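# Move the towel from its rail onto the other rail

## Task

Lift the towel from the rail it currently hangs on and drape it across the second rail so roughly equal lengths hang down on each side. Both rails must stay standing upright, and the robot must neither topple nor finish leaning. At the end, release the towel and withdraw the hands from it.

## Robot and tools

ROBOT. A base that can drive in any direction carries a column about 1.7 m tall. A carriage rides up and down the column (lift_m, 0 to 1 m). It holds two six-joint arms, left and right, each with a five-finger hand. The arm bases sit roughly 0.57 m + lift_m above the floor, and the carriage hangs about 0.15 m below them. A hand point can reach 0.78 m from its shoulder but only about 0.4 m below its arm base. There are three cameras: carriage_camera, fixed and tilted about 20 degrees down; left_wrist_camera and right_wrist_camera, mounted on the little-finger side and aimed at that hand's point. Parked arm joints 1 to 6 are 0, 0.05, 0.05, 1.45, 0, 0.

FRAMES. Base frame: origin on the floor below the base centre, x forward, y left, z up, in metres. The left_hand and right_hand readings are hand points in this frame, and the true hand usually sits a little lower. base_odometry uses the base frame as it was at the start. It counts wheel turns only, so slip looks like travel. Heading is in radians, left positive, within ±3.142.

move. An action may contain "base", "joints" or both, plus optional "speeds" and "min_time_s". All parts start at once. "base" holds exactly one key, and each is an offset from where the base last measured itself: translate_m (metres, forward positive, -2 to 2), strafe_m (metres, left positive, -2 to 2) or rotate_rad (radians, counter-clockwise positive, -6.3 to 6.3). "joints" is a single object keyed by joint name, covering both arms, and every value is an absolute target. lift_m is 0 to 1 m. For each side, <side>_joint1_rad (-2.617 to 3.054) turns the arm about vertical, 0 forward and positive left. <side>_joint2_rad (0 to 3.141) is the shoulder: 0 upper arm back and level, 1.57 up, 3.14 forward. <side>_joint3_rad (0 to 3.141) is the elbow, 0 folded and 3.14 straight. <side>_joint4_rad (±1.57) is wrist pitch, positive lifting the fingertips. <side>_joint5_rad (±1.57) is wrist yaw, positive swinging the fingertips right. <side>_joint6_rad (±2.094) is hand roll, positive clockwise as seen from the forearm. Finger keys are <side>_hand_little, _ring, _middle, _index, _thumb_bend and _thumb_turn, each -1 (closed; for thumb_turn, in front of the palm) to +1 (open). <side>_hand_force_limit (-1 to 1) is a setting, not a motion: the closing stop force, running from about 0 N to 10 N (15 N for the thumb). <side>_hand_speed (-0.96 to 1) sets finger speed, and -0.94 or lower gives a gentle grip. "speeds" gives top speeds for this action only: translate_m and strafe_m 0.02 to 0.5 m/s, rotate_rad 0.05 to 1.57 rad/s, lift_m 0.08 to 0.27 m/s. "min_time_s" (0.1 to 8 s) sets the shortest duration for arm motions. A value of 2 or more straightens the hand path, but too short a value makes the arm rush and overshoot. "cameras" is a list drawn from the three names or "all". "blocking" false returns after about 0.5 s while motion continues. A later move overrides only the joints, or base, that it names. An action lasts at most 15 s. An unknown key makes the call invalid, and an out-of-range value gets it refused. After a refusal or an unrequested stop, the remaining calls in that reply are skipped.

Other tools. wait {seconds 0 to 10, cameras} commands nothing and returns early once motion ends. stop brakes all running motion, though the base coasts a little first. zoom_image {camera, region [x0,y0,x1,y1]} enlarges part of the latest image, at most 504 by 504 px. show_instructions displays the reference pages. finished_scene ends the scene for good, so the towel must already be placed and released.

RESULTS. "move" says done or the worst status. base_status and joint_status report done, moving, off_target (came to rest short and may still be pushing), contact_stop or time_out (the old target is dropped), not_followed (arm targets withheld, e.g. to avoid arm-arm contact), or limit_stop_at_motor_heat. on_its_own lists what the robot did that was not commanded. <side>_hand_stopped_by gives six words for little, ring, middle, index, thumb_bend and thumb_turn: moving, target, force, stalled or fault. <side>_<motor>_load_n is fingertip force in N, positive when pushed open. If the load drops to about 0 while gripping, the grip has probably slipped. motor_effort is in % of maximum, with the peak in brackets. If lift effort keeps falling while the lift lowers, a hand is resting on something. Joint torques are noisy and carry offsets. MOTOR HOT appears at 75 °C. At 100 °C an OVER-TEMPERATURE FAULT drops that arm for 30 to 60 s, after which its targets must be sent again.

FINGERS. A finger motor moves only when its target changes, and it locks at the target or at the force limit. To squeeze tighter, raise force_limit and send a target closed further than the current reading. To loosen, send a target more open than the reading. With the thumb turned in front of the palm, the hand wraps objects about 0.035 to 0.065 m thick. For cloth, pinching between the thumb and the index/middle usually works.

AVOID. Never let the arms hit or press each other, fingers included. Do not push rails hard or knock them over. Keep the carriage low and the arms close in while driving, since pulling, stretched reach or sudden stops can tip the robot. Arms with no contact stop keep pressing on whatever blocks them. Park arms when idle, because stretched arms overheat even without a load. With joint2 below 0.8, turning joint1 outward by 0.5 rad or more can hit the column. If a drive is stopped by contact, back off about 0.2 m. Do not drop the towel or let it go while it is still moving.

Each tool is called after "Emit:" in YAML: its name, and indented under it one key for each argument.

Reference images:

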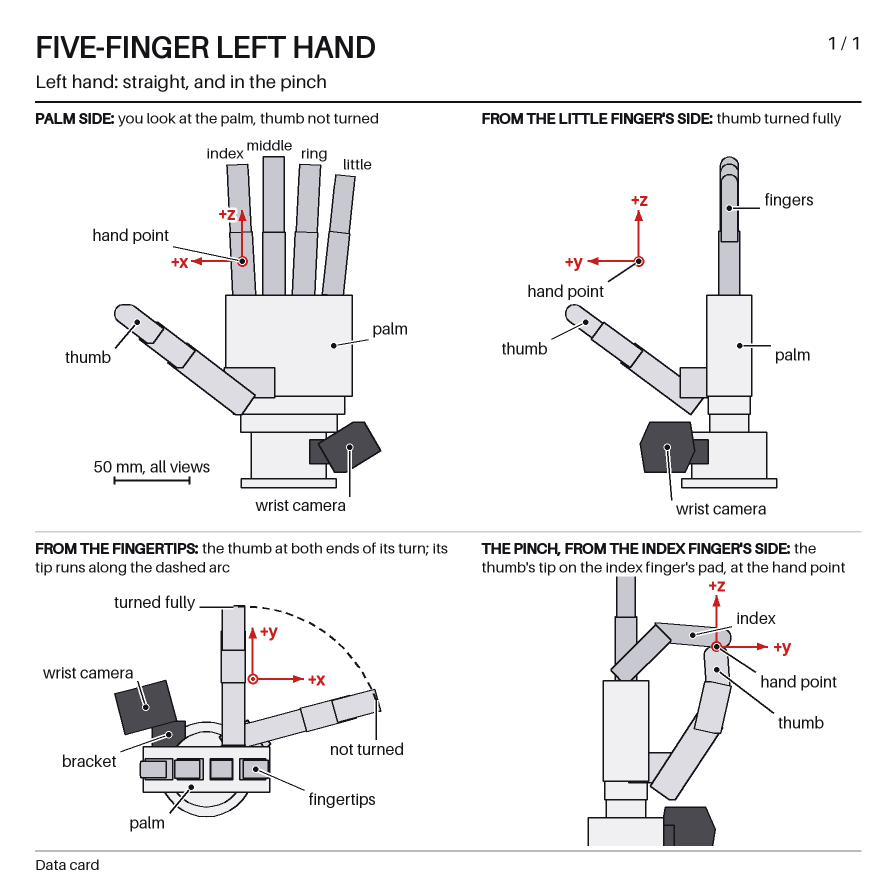

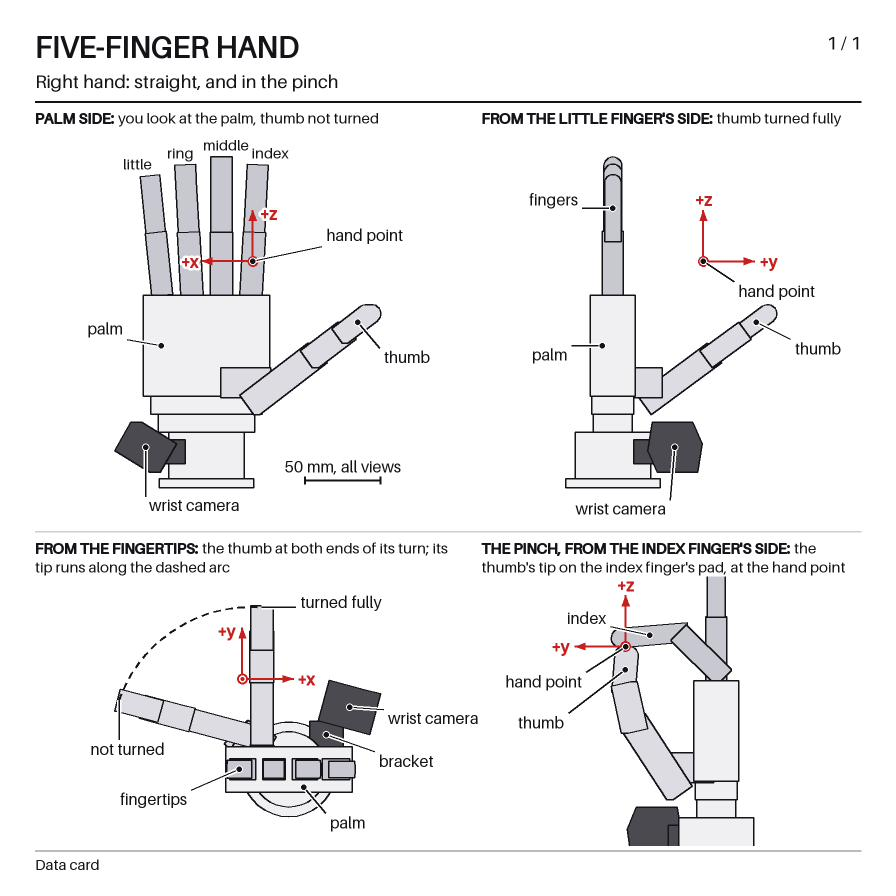

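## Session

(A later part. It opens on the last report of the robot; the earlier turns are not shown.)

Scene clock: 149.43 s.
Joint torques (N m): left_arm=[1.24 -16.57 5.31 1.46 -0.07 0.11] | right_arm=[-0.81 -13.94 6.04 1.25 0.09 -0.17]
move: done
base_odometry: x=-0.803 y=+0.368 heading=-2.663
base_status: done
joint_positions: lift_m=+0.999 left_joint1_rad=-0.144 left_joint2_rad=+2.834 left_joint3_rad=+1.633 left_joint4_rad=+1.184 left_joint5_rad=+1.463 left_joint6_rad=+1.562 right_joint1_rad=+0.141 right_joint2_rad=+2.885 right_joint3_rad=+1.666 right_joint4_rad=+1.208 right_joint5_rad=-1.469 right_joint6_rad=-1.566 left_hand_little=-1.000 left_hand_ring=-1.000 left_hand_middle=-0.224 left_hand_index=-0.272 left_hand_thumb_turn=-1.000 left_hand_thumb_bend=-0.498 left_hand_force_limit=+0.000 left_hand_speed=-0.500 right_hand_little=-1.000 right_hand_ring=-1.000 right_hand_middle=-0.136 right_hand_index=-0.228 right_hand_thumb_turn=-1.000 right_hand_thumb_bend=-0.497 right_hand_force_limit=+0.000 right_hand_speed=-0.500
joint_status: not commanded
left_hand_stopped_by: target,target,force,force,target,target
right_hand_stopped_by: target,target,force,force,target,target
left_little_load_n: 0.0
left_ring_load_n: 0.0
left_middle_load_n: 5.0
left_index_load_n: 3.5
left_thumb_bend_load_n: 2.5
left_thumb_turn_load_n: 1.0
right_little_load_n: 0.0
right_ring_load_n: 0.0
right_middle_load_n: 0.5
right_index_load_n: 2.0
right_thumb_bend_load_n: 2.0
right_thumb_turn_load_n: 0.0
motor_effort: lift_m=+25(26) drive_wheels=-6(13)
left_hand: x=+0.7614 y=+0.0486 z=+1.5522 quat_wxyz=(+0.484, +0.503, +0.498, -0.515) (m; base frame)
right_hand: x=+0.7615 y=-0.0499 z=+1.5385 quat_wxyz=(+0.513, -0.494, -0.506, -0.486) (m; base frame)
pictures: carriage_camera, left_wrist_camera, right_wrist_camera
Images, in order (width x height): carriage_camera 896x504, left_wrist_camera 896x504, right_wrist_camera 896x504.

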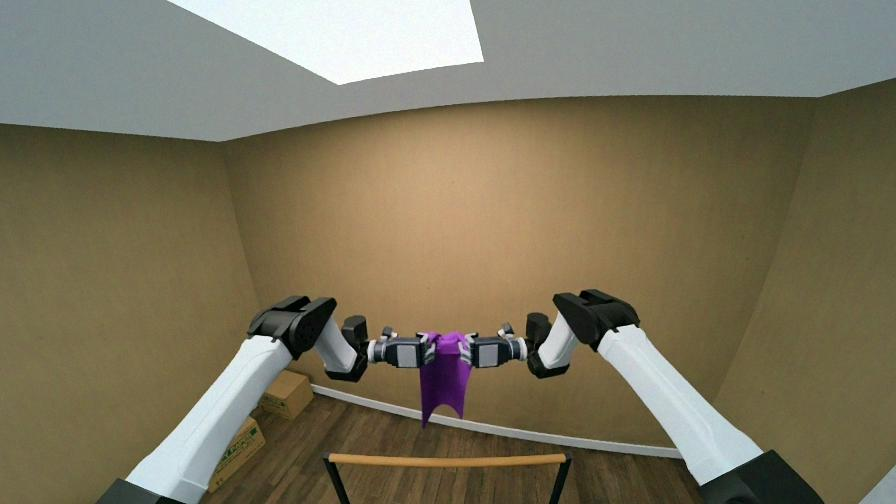

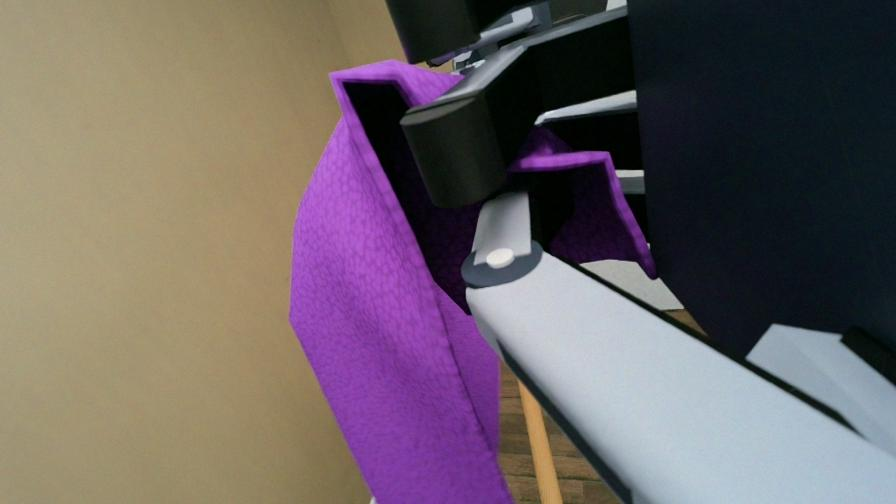

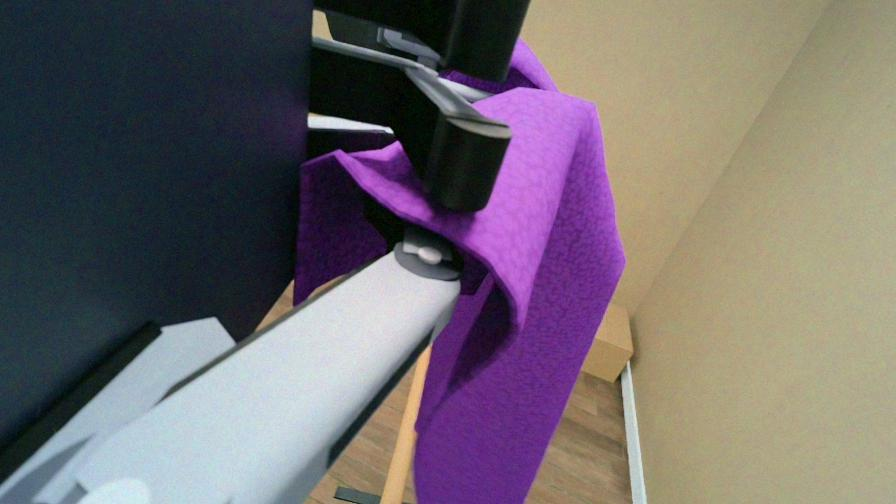

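Emit:
move:
  base: {"translate_m": -0.2}
  joints: {"lift_m": 0.6}
  speeds: {"translate_m": 0.15, "lift_m": 0.2}
  cameras: ["all"]

Emit:
move:
  joints: {"lift_m": 0.35}
  speeds: {"lift_m": 0.2}
  cameras: ["all"]

Scene clock: 155.80 s.
Joint torques (N m): left_arm=[1.11 -16.61 5.2 1.47 -0.07 0.11] | right_arm=[-0.91 -14.06 5.97 1.24 0.07 -0.17]
move: done
base_odometry: x=-0.626 y=+0.461 heading=-2.663
base_status: done
joint_positions: lift_m=+0.600 left_joint1_rad=-0.144 left_joint2_rad=+2.835 left_joint3_rad=+1.634 left_joint4_rad=+1.181 left_joint5_rad=+1.462 left_joint6_rad=+1.562 right_joint1_rad=+0.141 right_joint2_rad=+2.886 right_joint3_rad=+1.667 right_joint4_rad=+1.207 right_joint5_rad=-1.469 right_joint6_rad=-1.566 left_hand_little=-1.000 left_hand_ring=-1.000 left_hand_middle=-0.224 left_hand_index=-0.272 left_hand_thumb_turn=-1.000 left_hand_thumb_bend=-0.498 left_hand_force_limit=+0.000 left_hand_speed=-0.500 right_hand_little=-1.000 right_hand_ring=-1.000 right_hand_middle=-0.136 right_hand_index=-0.228 right_hand_thumb_turn=-1.000 right_hand_thumb_bend=-0.497 right_hand_force_limit=+0.000 right_hand_speed=-0.500
joint_status: all done
left_hand_stopped_by: target,target,force,force,target,target
right_hand_stopped_by: target,target,force,force,target,target
left_little_load_n: 0.0
left_ring_load_n: 0.0
left_middle_load_n: 5.0
left_index_load_n: 3.5
left_thumb_bend_load_n: 3.0
left_thumb_turn_load_n: 1.0
right_little_load_n: 0.0
right_ring_load_n: 0.0
right_middle_load_n: 0.5
right_index_load_n: 2.5
right_thumb_bend_load_n: 2.0
right_thumb_turn_load_n: 0.0
motor_effort: lift_m=+26(27) drive_wheels=-2(10)
left_hand: x=+0.7618 y=+0.0490 z=+1.1532 quat_wxyz=(+0.483, +0.502, +0.499, -0.515) (m; base frame)
right_hand: x=+0.7616 y=-0.0499 z=+1.1392 quat_wxyz=(+0.513, -0.495, -0.506, -0.486) (m; base frame)
pictures: carriage_camera, left_wrist_camera, right_wrist_camera
Images, in order (width x height): carriage_camera 896x504, left_wrist_camera 896x504, right_wrist_camera 896x504.

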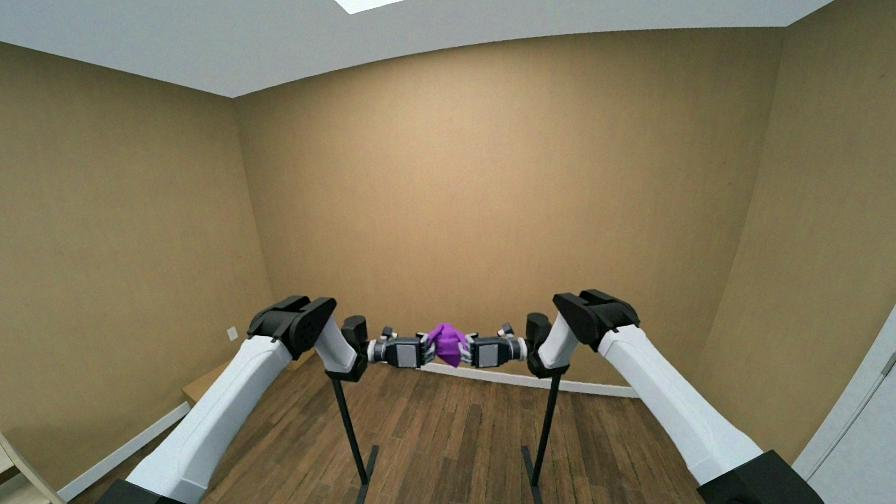

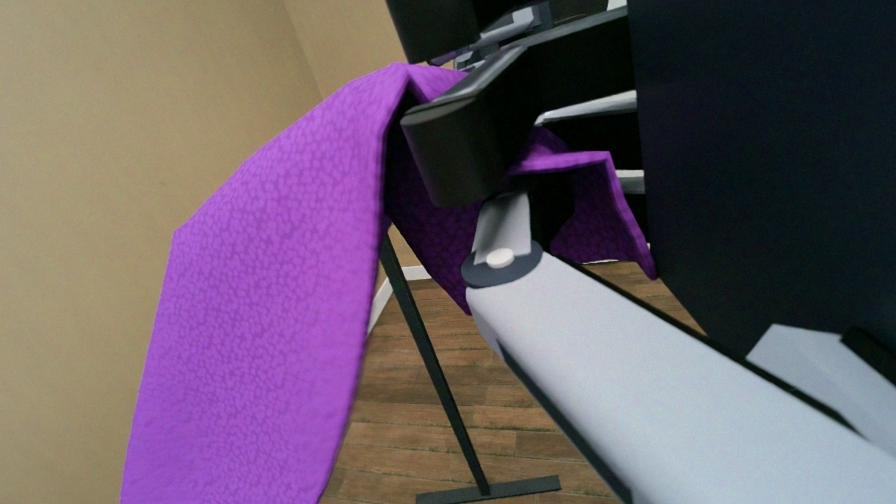

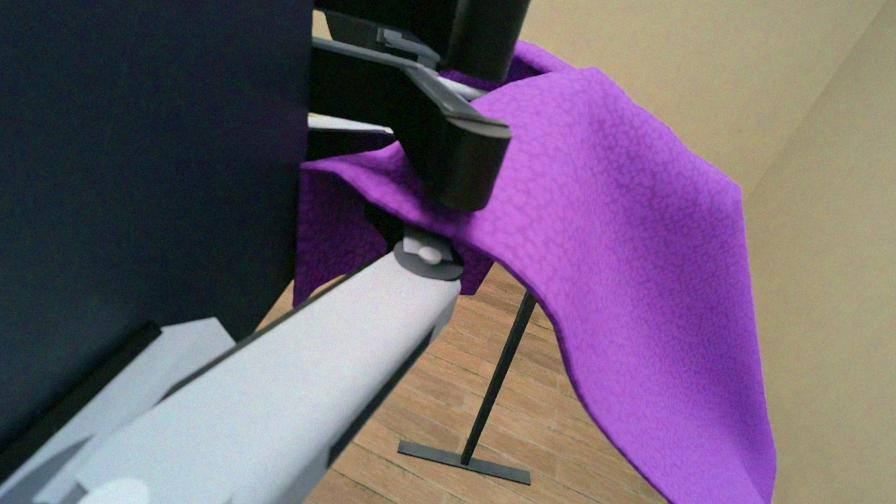

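Scene clock: 157.53 s.
Joint torques (N m): left_arm=[1.16 -16.59 5.19 1.45 -0.07 0.12] | right_arm=[-0.8 -14.13 5.85 1.24 0.08 -0.16]
move: done
base_odometry: x=-0.626 y=+0.461 heading=-2.663
base_status: not commanded
joint_positions: lift_m=+0.350 left_joint1_rad=-0.144 left_joint2_rad=+2.835 left_joint3_rad=+1.634 left_joint4_rad=+1.186 left_joint5_rad=+1.462 left_joint6_rad=+1.562 right_joint1_rad=+0.141 right_joint2_rad=+2.886 right_joint3_rad=+1.667 right_joint4_rad=+1.208 right_joint5_rad=-1.468 right_joint6_rad=-1.566 left_hand_little=-1.000 left_hand_ring=-1.000 left_hand_middle=-0.224 left_hand_index=-0.272 left_hand_thumb_turn=-1.000 left_hand_thumb_bend=-0.498 left_hand_force_limit=+0.000 left_hand_speed=-0.500 right_hand_little=-1.000 right_hand_ring=-1.000 right_hand_middle=-0.136 right_hand_index=-0.228 right_hand_thumb_turn=-1.000 right_hand_thumb_bend=-0.497 right_hand_force_limit=+0.000 right_hand_speed=-0.500
joint_status: all done
left_hand_stopped_by: target,target,force,force,target,target
right_hand_stopped_by: target,target,force,force,target,target
left_little_load_n: 0.0
left_ring_load_n: -0.5
left_middle_load_n: 5.0
left_index_load_n: 4.0
left_thumb_bend_load_n: 3.0
left_thumb_turn_load_n: 1.0
right_little_load_n: 0.0
right_ring_load_n: 0.0
right_middle_load_n: 0.0
right_index_load_n: 2.0
right_thumb_bend_load_n: 2.0
right_thumb_turn_load_n: 0.0
motor_effort: lift_m=+26(27) drive_wheels=+2(2)
left_hand: x=+0.7621 y=+0.0490 z=+0.9040 quat_wxyz=(+0.485, +0.503, +0.498, -0.514) (m; base frame)
right_hand: x=+0.7618 y=-0.0499 z=+0.8895 quat_wxyz=(+0.513, -0.494, -0.506, -0.486) (m; base frame)
pictures: carriage_camera, left_wrist_camera, right_wrist_camera
Images, in order (width x height): carriage_camera 896x504, left_wrist_camera 896x504, right_wrist_camera 896x504.

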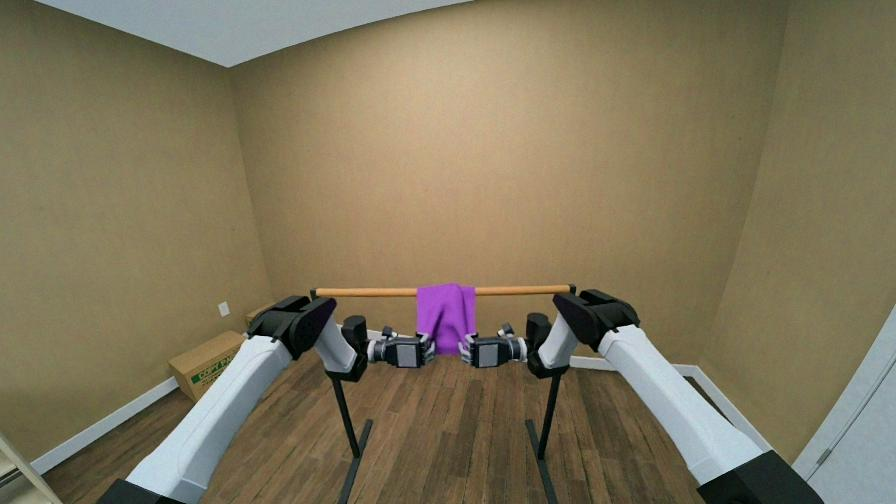

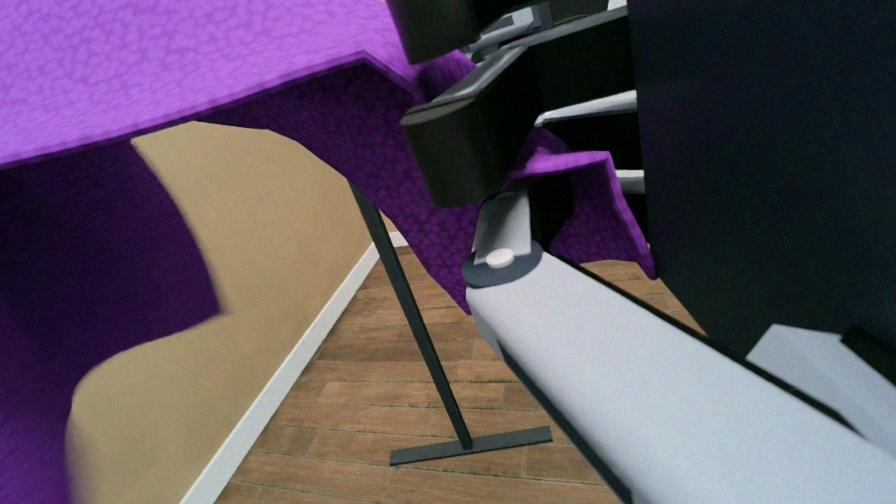

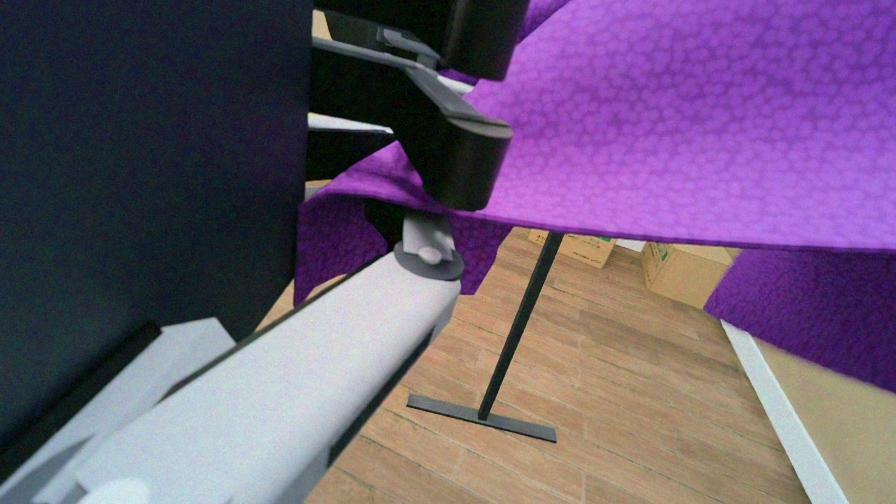

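Emit:
move:
  base: {"translate_m": 0.096}
  joints: {"lift_m": 0.552}
  speeds: {"translate_m": 0.06, "lift_m": 0.1}
  cameras: ["carriage_camera"]

Emit:
move:
  base: {"translate_m": 0.115}
  joints: {"lift_m": 0.59}
  speeds: {"translate_m": 0.08, "lift_m": 0.08}
  cameras: ["all"]

Scene clock: 165.90 s.
Joint torques (N m): left_arm=[1.09 -16.69 5.18 1.42 -0.06 0.12] | right_arm=[-0.95 -14.19 5.97 1.23 0.07 -0.17]
move: done
base_odometry: x=-0.711 y=+0.417 heading=-2.664
base_status: done
joint_positions: lift_m=+0.552 left_joint1_rad=-0.143 left_joint2_rad=+2.835 left_joint3_rad=+1.634 left_joint4_rad=+1.187 left_joint5_rad=+1.462 left_joint6_rad=+1.562 right_joint1_rad=+0.142 right_joint2_rad=+2.886 right_joint3_rad=+1.667 right_joint4_rad=+1.208 right_joint5_rad=-1.468 right_joint6_rad=-1.566 left_hand_little=-1.000 left_hand_ring=-1.000 left_hand_middle=-0.224 left_hand_index=-0.272 left_hand_thumb_turn=-1.000 left_hand_thumb_bend=-0.498 left_hand_force_limit=+0.000 left_hand_speed=-0.500 right_hand_little=-1.000 right_hand_ring=-1.000 right_hand_middle=-0.136 right_hand_index=-0.228 right_hand_thumb_turn=-1.000 right_hand_thumb_bend=-0.497 right_hand_force_limit=+0.000 right_hand_speed=-0.500
joint_status: all done
left_hand_stopped_by: target,target,force,force,target,target
right_hand_stopped_by: target,target,force,force,target,target
left_little_load_n: 0.0
left_ring_load_n: 0.0
left_middle_load_n: 5.0
left_index_load_n: 3.5
left_thumb_bend_load_n: 2.5
left_thumb_turn_load_n: 0.5
right_little_load_n: 0.0
right_ring_load_n: 0.0
right_middle_load_n: 0.5
right_index_load_n: 2.0
right_thumb_bend_load_n: 2.5
right_thumb_turn_load_n: 0.0
motor_effort: lift_m=+25(31) drive_wheels=+11(11)
left_hand: x=+0.7621 y=+0.0492 z=+1.1060 quat_wxyz=(+0.485, +0.503, +0.497, -0.514) (m; base frame)
right_hand: x=+0.7615 y=-0.0496 z=+1.0911 quat_wxyz=(+0.513, -0.494, -0.506, -0.486) (m; base frame)
pictures: carriage_camera
Images, in order (width x height): carriage_camera 896x504.

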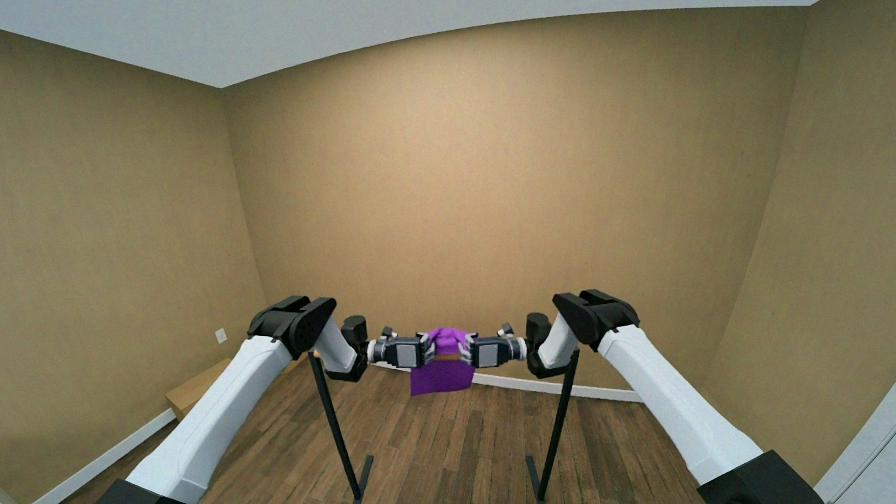

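Scene clock: 168.10 s.
Joint torques (N m): left_arm=[1.1 -16.73 5.16 1.44 -0.07 0.12] | right_arm=[-0.88 -14.3 5.91 1.25 0.07 -0.18]
move: done
base_odometry: x=-0.813 y=+0.364 heading=-2.665
base_status: done
joint_positions: lift_m=+0.590 left_joint1_rad=-0.143 left_joint2_rad=+2.837 left_joint3_rad=+1.634 left_joint4_rad=+1.185 left_joint5_rad=+1.462 left_joint6_rad=+1.562 right_joint1_rad=+0.142 right_joint2_rad=+2.888 right_joint3_rad=+1.667 right_joint4_rad=+1.208 right_joint5_rad=-1.467 right_joint6_rad=-1.566 left_hand_little=-1.000 left_hand_ring=-1.000 left_hand_middle=-0.224 left_hand_index=-0.272 left_hand_thumb_turn=-1.000 left_hand_thumb_bend=-0.498 left_hand_force_limit=+0.000 left_hand_speed=-0.500 right_hand_little=-1.000 right_hand_ring=-1.000 right_hand_middle=-0.136 right_hand_index=-0.228 right_hand_thumb_turn=-1.000 right_hand_thumb_bend=-0.497 right_hand_force_limit=+0.000 right_hand_speed=-0.500
joint_status: all done
left_hand_stopped_by: target,target,force,force,target,target
right_hand_stopped_by: target,target,force,force,target,target
left_little_load_n: 0.0
left_ring_load_n: 0.0
left_middle_load_n: 5.0
left_index_load_n: 3.5
left_thumb_bend_load_n: 2.5
left_thumb_turn_load_n: 1.0
right_little_load_n: 0.0
right_ring_load_n: 0.0
right_middle_load_n: 0.5
right_index_load_n: 2.0
right_thumb_bend_load_n: 2.0
right_thumb_turn_load_n: 0.5
motor_effort: lift_m=+25(31) drive_wheels=+5(13)
left_hand: x=+0.7619 y=+0.0493 z=+1.1431 quat_wxyz=(+0.484, +0.503, +0.498, -0.514) (m; base frame)
right_hand: x=+0.7613 y=-0.0496 z=+1.1283 quat_wxyz=(+0.513, -0.495, -0.506, -0.486) (m; base frame)
pictures: carriage_camera, left_wrist_camera, right_wrist_camera
Images, in order (width x height): carriage_camera 896x504, left_wrist_camera 896x504, right_wrist_camera 896x504.

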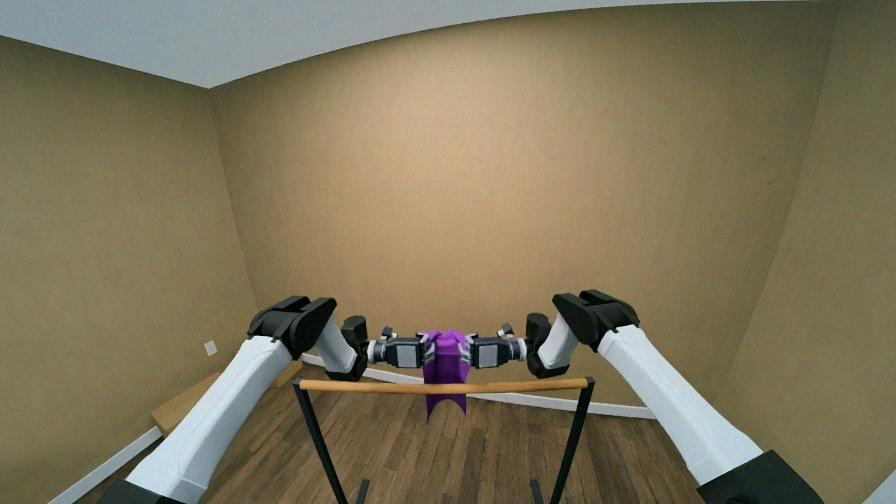

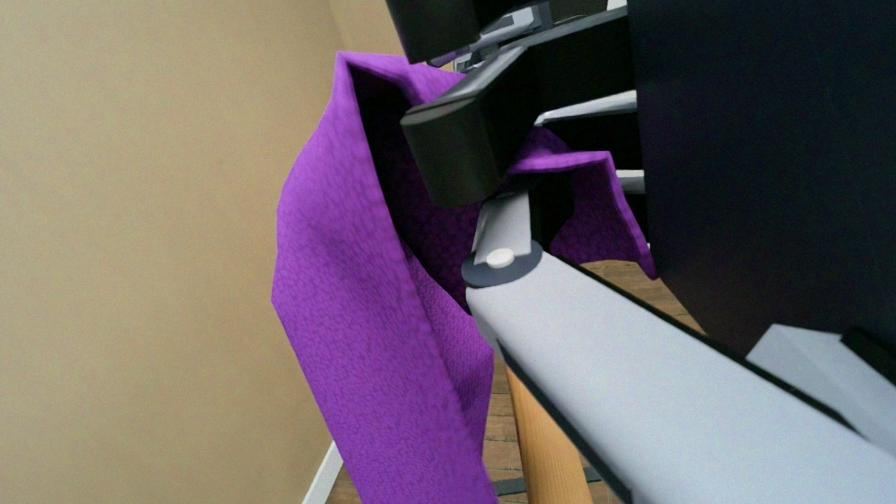

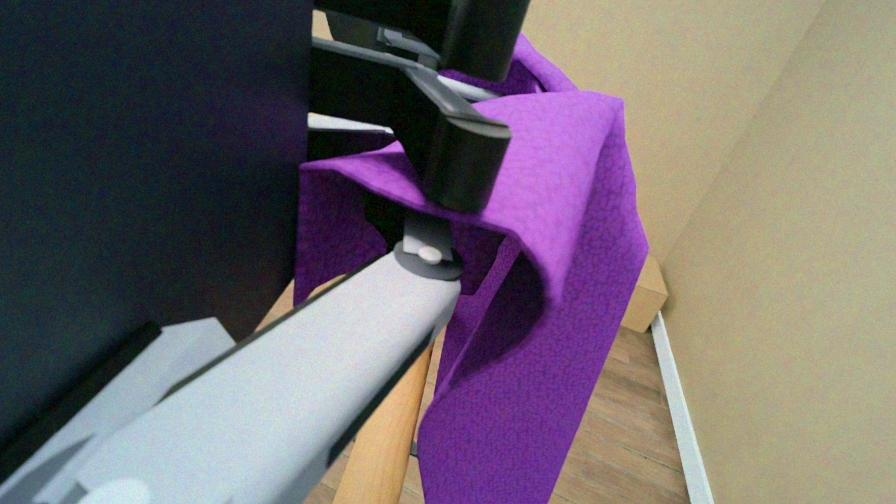

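Emit:
move:
  joints: {"lift_m": 0.553}
  speeds: {"lift_m": 0.08}
  cameras: ["carriage_camera"]

Emit:
zoom_image:
  camera: "carriage_camera"
  region: [350, 300, 550, 450]

Scene clock: 170.83 s.
Joint torques (N m): left_arm=[1.06 -16.75 5.18 1.47 -0.06 0.12] | right_arm=[-0.98 -14.34 5.93 1.25 0.05 -0.18]
move: done
base_odometry: x=-0.813 y=+0.364 heading=-2.665
base_status: not commanded
joint_positions: lift_m=+0.553 left_joint1_rad=-0.143 left_joint2_rad=+2.837 left_joint3_rad=+1.634 left_joint4_rad=+1.182 left_joint5_rad=+1.462 left_joint6_rad=+1.562 right_joint1_rad=+0.142 right_joint2_rad=+2.888 right_joint3_rad=+1.667 right_joint4_rad=+1.208 right_joint5_rad=-1.467 right_joint6_rad=-1.566 left_hand_little=-1.000 left_hand_ring=-1.000 left_hand_middle=-0.224 left_hand_index=-0.272 left_hand_thumb_turn=-1.000 left_hand_thumb_bend=-0.498 left_hand_force_limit=+0.000 left_hand_speed=-0.500 right_hand_little=-1.000 right_hand_ring=-1.000 right_hand_middle=-0.136 right_hand_index=-0.228 right_hand_thumb_turn=-1.000 right_hand_thumb_bend=-0.497 right_hand_force_limit=+0.000 right_hand_speed=-0.500
joint_status: all done
left_hand_stopped_by: target,target,force,force,target,target
right_hand_stopped_by: target,target,force,force,target,target
left_little_load_n: 0.0
left_ring_load_n: 0.0
left_middle_load_n: 5.5
left_index_load_n: 3.5
left_thumb_bend_load_n: 2.5
left_thumb_turn_load_n: 1.0
right_little_load_n: 0.0
right_ring_load_n: 0.0
right_middle_load_n: 0.5
right_index_load_n: 2.0
right_thumb_bend_load_n: 2.0
right_thumb_turn_load_n: 0.0
motor_effort: lift_m=+26(27) drive_wheels=+5(6)
left_hand: x=+0.7618 y=+0.0493 z=+1.1054 quat_wxyz=(+0.483, +0.502, +0.499, -0.515) (m; base frame)
right_hand: x=+0.7613 y=-0.0496 z=+1.0911 quat_wxyz=(+0.514, -0.495, -0.506, -0.485) (m; base frame)
pictures: carriage_camera
Images, in order (width x height): carriage_camera 896x504.

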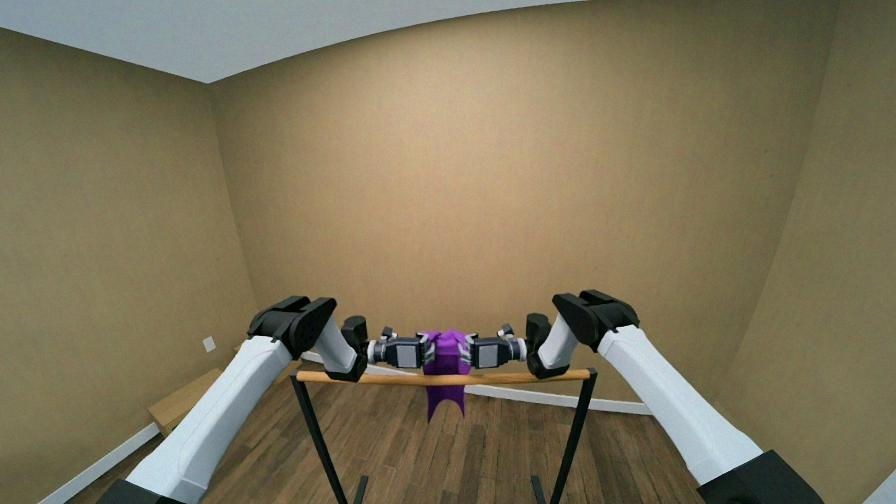

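Scaled by 2.520.

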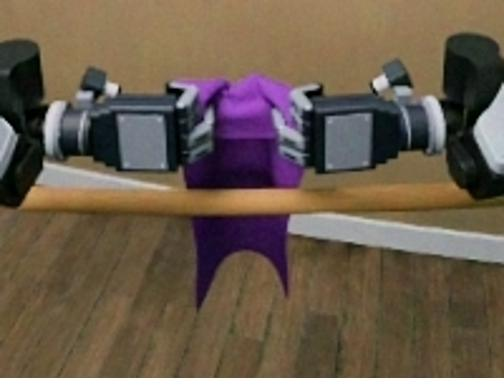

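Emit:
move:
  joints: {"lift_m": 0.52}
  speeds: {"lift_m": 0.08}
  cameras: ["all"]

Emit:
move:
  base: {"translate_m": -0.1}
  speeds: {"translate_m": 0.06}
  cameras: ["all"]

Scene clock: 172.83 s.
Joint torques (N m): left_arm=[1.11 -16.76 5.19 1.48 -0.05 0.11] | right_arm=[-1.02 -14.28 5.9 1.26 0.07 -0.16]
move: done
base_odometry: x=-0.813 y=+0.364 heading=-2.665
base_status: not commanded
joint_positions: lift_m=+0.520 left_joint1_rad=-0.143 left_joint2_rad=+2.837 left_joint3_rad=+1.634 left_joint4_rad=+1.182 left_joint5_rad=+1.462 left_joint6_rad=+1.562 right_joint1_rad=+0.142 right_joint2_rad=+2.888 right_joint3_rad=+1.667 right_joint4_rad=+1.206 right_joint5_rad=-1.467 right_joint6_rad=-1.566 left_hand_little=-1.000 left_hand_ring=-1.000 left_hand_middle=-0.224 left_hand_index=-0.272 left_hand_thumb_turn=-1.000 left_hand_thumb_bend=-0.498 left_hand_force_limit=+0.000 left_hand_speed=-0.500 right_hand_little=-1.000 right_hand_ring=-1.000 right_hand_middle=-0.136 right_hand_index=-0.228 right_hand_thumb_turn=-1.000 right_hand_thumb_bend=-0.497 right_hand_force_limit=+0.000 right_hand_speed=-0.500
joint_status: all done
left_hand_stopped_by: target,target,force,force,target,target
right_hand_stopped_by: target,target,force,force,target,target
left_little_load_n: 0.0
left_ring_load_n: -0.5
left_middle_load_n: 5.5
left_index_load_n: 4.0
left_thumb_bend_load_n: 2.5
left_thumb_turn_load_n: 0.5
right_little_load_n: 0.0
right_ring_load_n: 0.0
right_middle_load_n: 0.5
right_index_load_n: 2.0
right_thumb_bend_load_n: 2.5
right_thumb_turn_load_n: 0.0
motor_effort: lift_m=+27(27) drive_wheels=-5(6)
left_hand: x=+0.7618 y=+0.0493 z=+1.0723 quat_wxyz=(+0.483, +0.502, +0.499, -0.515) (m; base frame)
right_hand: x=+0.7613 y=-0.0496 z=+1.0579 quat_wxyz=(+0.514, -0.495, -0.505, -0.485) (m; base frame)
pictures: carriage_camera, left_wrist_camera, right_wrist_camera
Images, in order (width x height): carriage_camera 896x504, left_wrist_camera 896x504, right_wrist_camera 896x504.

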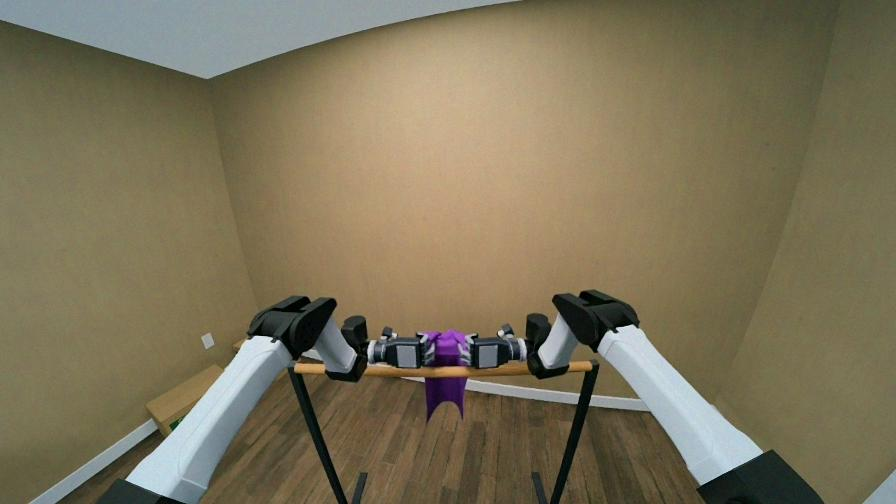

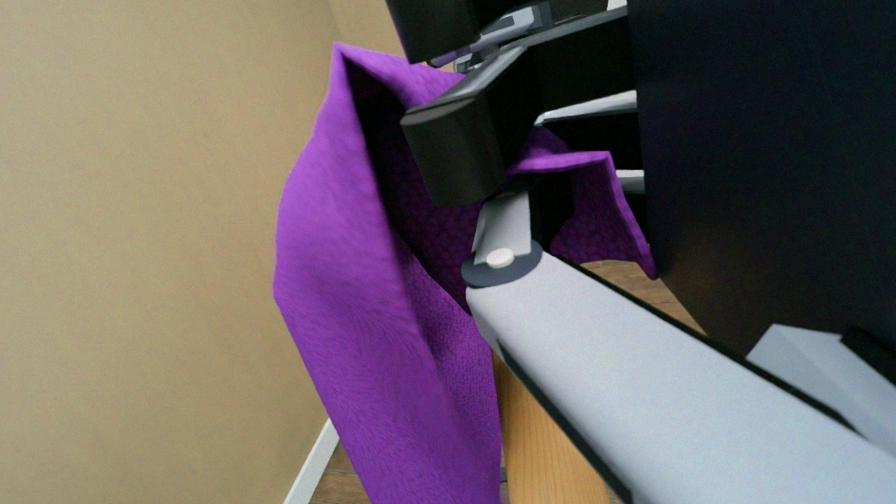

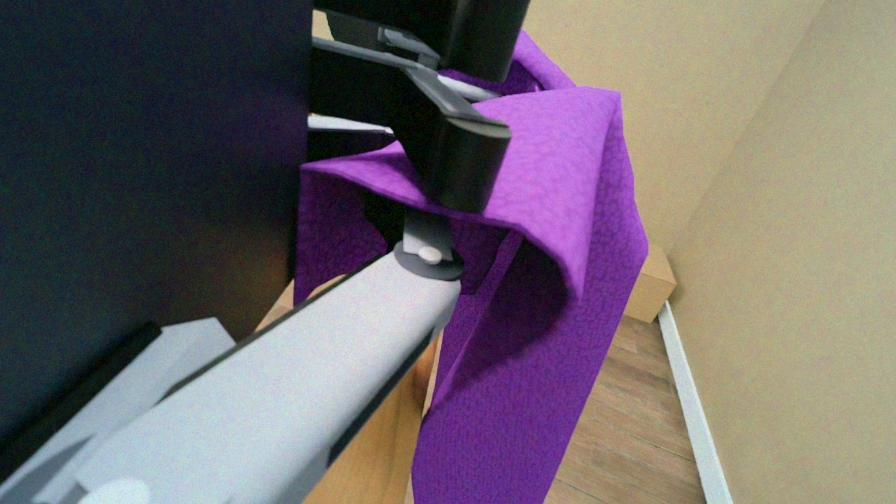

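Scene clock: 175.03 s.
Joint torques (N m): left_arm=[1.1 -16.73 5.18 1.48 -0.06 0.12] | right_arm=[-1.05 -14.35 5.9 1.26 0.05 -0.17]
move: done
base_odometry: x=-0.724 y=+0.410 heading=-2.664
base_status: done
joint_positions: lift_m=+0.520 left_joint1_rad=-0.143 left_joint2_rad=+2.837 left_joint3_rad=+1.634 left_joint4_rad=+1.182 left_joint5_rad=+1.462 left_joint6_rad=+1.562 right_joint1_rad=+0.143 right_joint2_rad=+2.888 right_joint3_rad=+1.667 right_joint4_rad=+1.206 right_joint5_rad=-1.466 right_joint6_rad=-1.566 left_hand_little=-1.000 left_hand_ring=-1.000 left_hand_middle=-0.224 left_hand_index=-0.272 left_hand_thumb_turn=-1.000 left_hand_thumb_bend=-0.498 left_hand_force_limit=+0.000 left_hand_speed=-0.500 right_hand_little=-1.000 right_hand_ring=-1.000 right_hand_middle=-0.136 right_hand_index=-0.228 right_hand_thumb_turn=-1.000 right_hand_thumb_bend=-0.497 right_hand_force_limit=+0.000 right_hand_speed=-0.500
joint_status: not commanded
left_hand_stopped_by: target,target,force,force,target,target
right_hand_stopped_by: target,target,force,force,target,target
left_little_load_n: 0.0
left_ring_load_n: 0.0
left_middle_load_n: 5.0
left_index_load_n: 3.5
left_thumb_bend_load_n: 3.0
left_thumb_turn_load_n: 1.0
right_little_load_n: 0.0
right_ring_load_n: 0.0
right_middle_load_n: 0.5
right_index_load_n: 2.5
right_thumb_bend_load_n: 2.5
right_thumb_turn_load_n: 0.0
motor_effort: lift_m=+26(27) drive_wheels=-10(12)
left_hand: x=+0.7618 y=+0.0493 z=+1.0723 quat_wxyz=(+0.483, +0.502, +0.499, -0.515) (m; base frame)
right_hand: x=+0.7611 y=-0.0491 z=+1.0579 quat_wxyz=(+0.514, -0.495, -0.505, -0.485) (m; base frame)
pictures: carriage_camera, left_wrist_camera, right_wrist_camera
Images, in order (width x height): carriage_camera 896x504, left_wrist_camera 896x504, right_wrist_camera 896x504.

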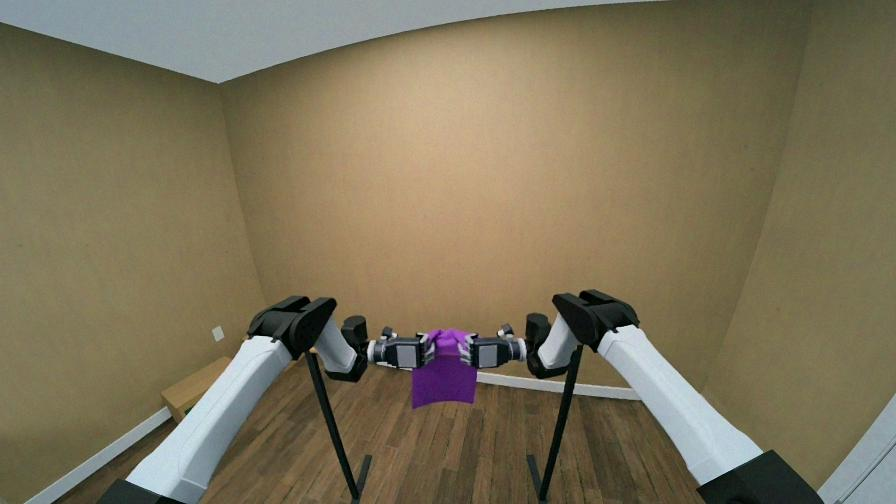

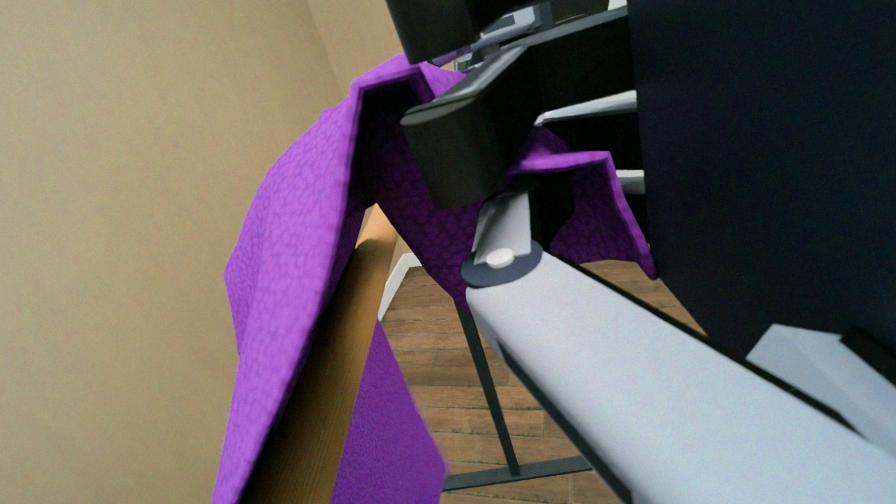

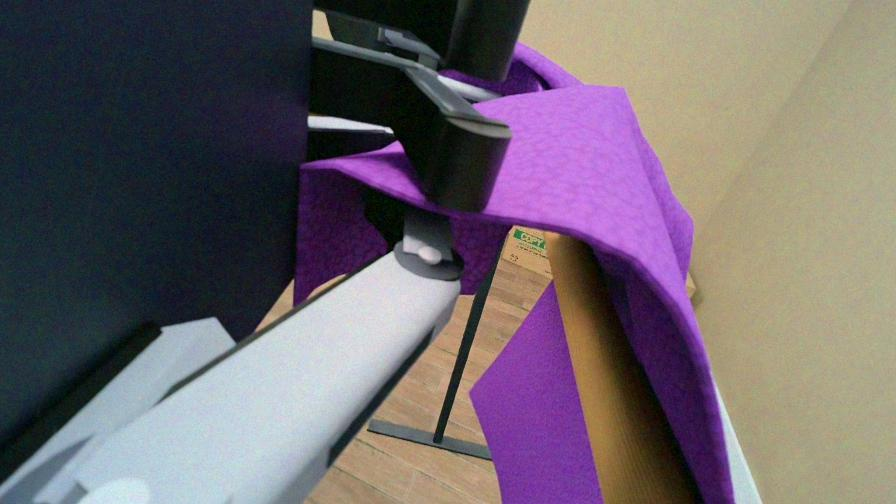

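Emit:
move:
  base: {"translate_m": -0.05}
  joints: {"lift_m": 0.44}
  speeds: {"translate_m": 0.05, "lift_m": 0.08}
  cameras: []

Emit:
move:
  joints: {"lift_m": 0.35}
  speeds: {"lift_m": 0.08}
  cameras: ["all"]

Scene clock: 177.57 s.
Joint torques (N m): left_arm=[1.09 -16.79 5.07 1.44 -0.06 0.12] | right_arm=[-1.02 -14.27 6.01 1.26 0.05 -0.16]
move: done
base_odometry: x=-0.680 y=+0.433 heading=-2.665
base_status: done
joint_positions: lift_m=+0.440 left_joint1_rad=-0.143 left_joint2_rad=+2.837 left_joint3_rad=+1.636 left_joint4_rad=+1.184 left_joint5_rad=+1.461 left_joint6_rad=+1.562 right_joint1_rad=+0.142 right_joint2_rad=+2.888 right_joint3_rad=+1.668 right_joint4_rad=+1.206 right_joint5_rad=-1.466 right_joint6_rad=-1.566 left_hand_little=-1.000 left_hand_ring=-1.000 left_hand_middle=-0.224 left_hand_index=-0.272 left_hand_thumb_turn=-1.000 left_hand_thumb_bend=-0.498 left_hand_force_limit=+0.000 left_hand_speed=-0.500 right_hand_little=-1.000 right_hand_ring=-1.000 right_hand_middle=-0.136 right_hand_index=-0.228 right_hand_thumb_turn=-1.000 right_hand_thumb_bend=-0.497 right_hand_force_limit=+0.000 right_hand_speed=-0.500
joint_status: all done
left_hand_stopped_by: target,target,force,force,target,target
right_hand_stopped_by: target,target,force,force,target,target
left_little_load_n: 0.0
left_ring_load_n: 0.0
left_middle_load_n: 5.0
left_index_load_n: 3.5
left_thumb_bend_load_n: 3.0
left_thumb_turn_load_n: 0.5
right_little_load_n: 0.0
right_ring_load_n: 0.0
right_middle_load_n: 0.5
right_index_load_n: 2.0
right_thumb_bend_load_n: 2.0
right_thumb_turn_load_n: 0.0
motor_effort: lift_m=+26(27) drive_wheels=-5(15)
left_hand: x=+0.7623 y=+0.0493 z=+0.9931 quat_wxyz=(+0.485, +0.502, +0.498, -0.514) (m; base frame)
right_hand: x=+0.7616 y=-0.0495 z=+0.9781 quat_wxyz=(+0.513, -0.496, -0.505, -0.486) (m; base frame)
pictures: none
No camera images: "cameras" was empty.

Scene clock: 179.07 s.
Joint torques (N m): left_arm=[1.07 -16.79 5.05 1.42 -0.05 0.12] | right_arm=[-1.01 -14.32 5.83 1.23 0.07 -0.16]
move: done
base_odometry: x=-0.680 y=+0.433 heading=-2.665
base_status: not commanded
joint_positions: lift_m=+0.350 left_joint1_rad=-0.143 left_joint2_rad=+2.837 left_joint3_rad=+1.636 left_joint4_rad=+1.187 left_joint5_rad=+1.461 left_joint6_rad=+1.562 right_joint1_rad=+0.142 right_joint2_rad=+2.888 right_joint3_rad=+1.668 right_joint4_rad=+1.207 right_joint5_rad=-1.465 right_joint6_rad=-1.566 left_hand_little=-1.000 left_hand_ring=-1.000 left_hand_middle=-0.224 left_hand_index=-0.272 left_hand_thumb_turn=-1.000 left_hand_thumb_bend=-0.498 left_hand_force_limit=+0.000 left_hand_speed=-0.500 right_hand_little=-1.000 right_hand_ring=-1.000 right_hand_middle=-0.136 right_hand_index=-0.228 right_hand_thumb_turn=-1.000 right_hand_thumb_bend=-0.497 right_hand_force_limit=+0.000 right_hand_speed=-0.500
joint_status: all done
left_hand_stopped_by: target,target,force,force,target,target
right_hand_stopped_by: target,target,force,force,target,target
left_little_load_n: 0.0
left_ring_load_n: -0.5
left_middle_load_n: 4.5
left_index_load_n: 4.0
left_thumb_bend_load_n: 3.0
left_thumb_turn_load_n: 1.0
right_little_load_n: 0.0
right_ring_load_n: 0.0
right_middle_load_n: 0.0
right_index_load_n: 2.0
right_thumb_bend_load_n: 2.0
right_thumb_turn_load_n: 0.0
motor_effort: lift_m=+26(27) drive_wheels=-5(5)
left_hand: x=+0.7625 y=+0.0493 z=+0.9036 quat_wxyz=(+0.485, +0.503, +0.498, -0.513) (m; base frame)
right_hand: x=+0.7617 y=-0.0495 z=+0.8882 quat_wxyz=(+0.513, -0.495, -0.505, -0.486) (m; base frame)
pictures: carriage_camera, left_wrist_camera, right_wrist_camera
Images, in order (width x height): carriage_camera 896x504, left_wrist_camera 896x504, right_wrist_camera 896x504.

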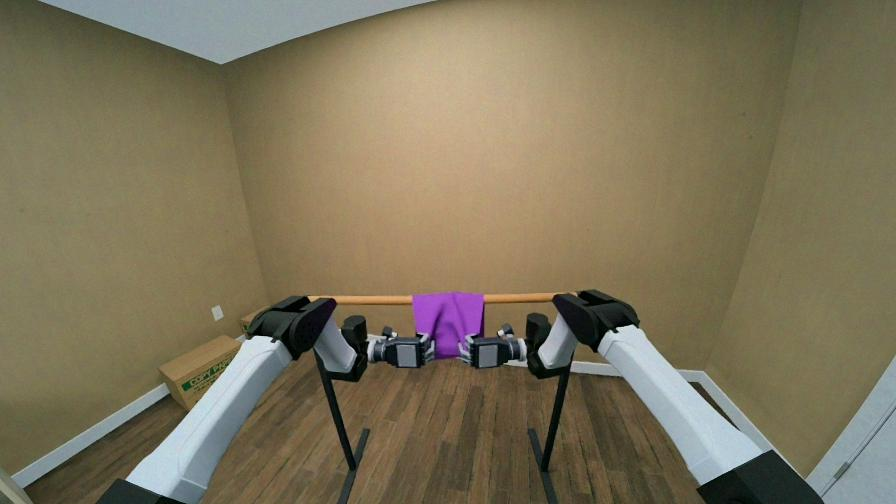

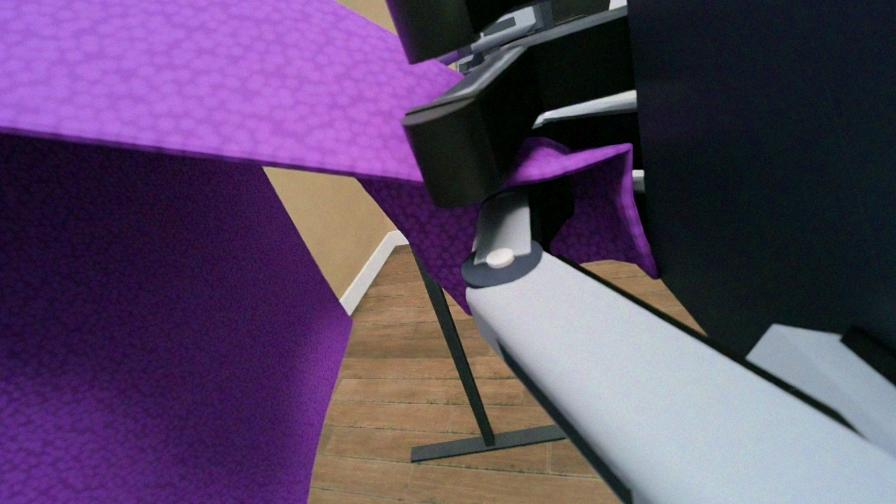

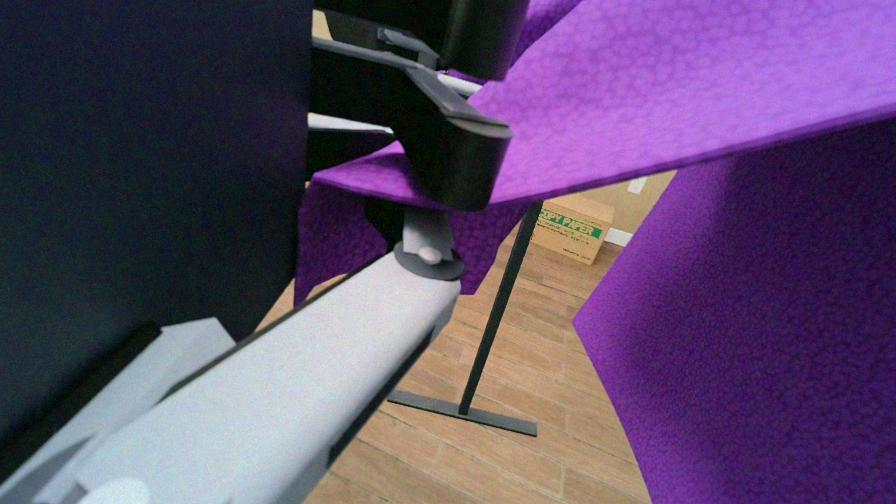

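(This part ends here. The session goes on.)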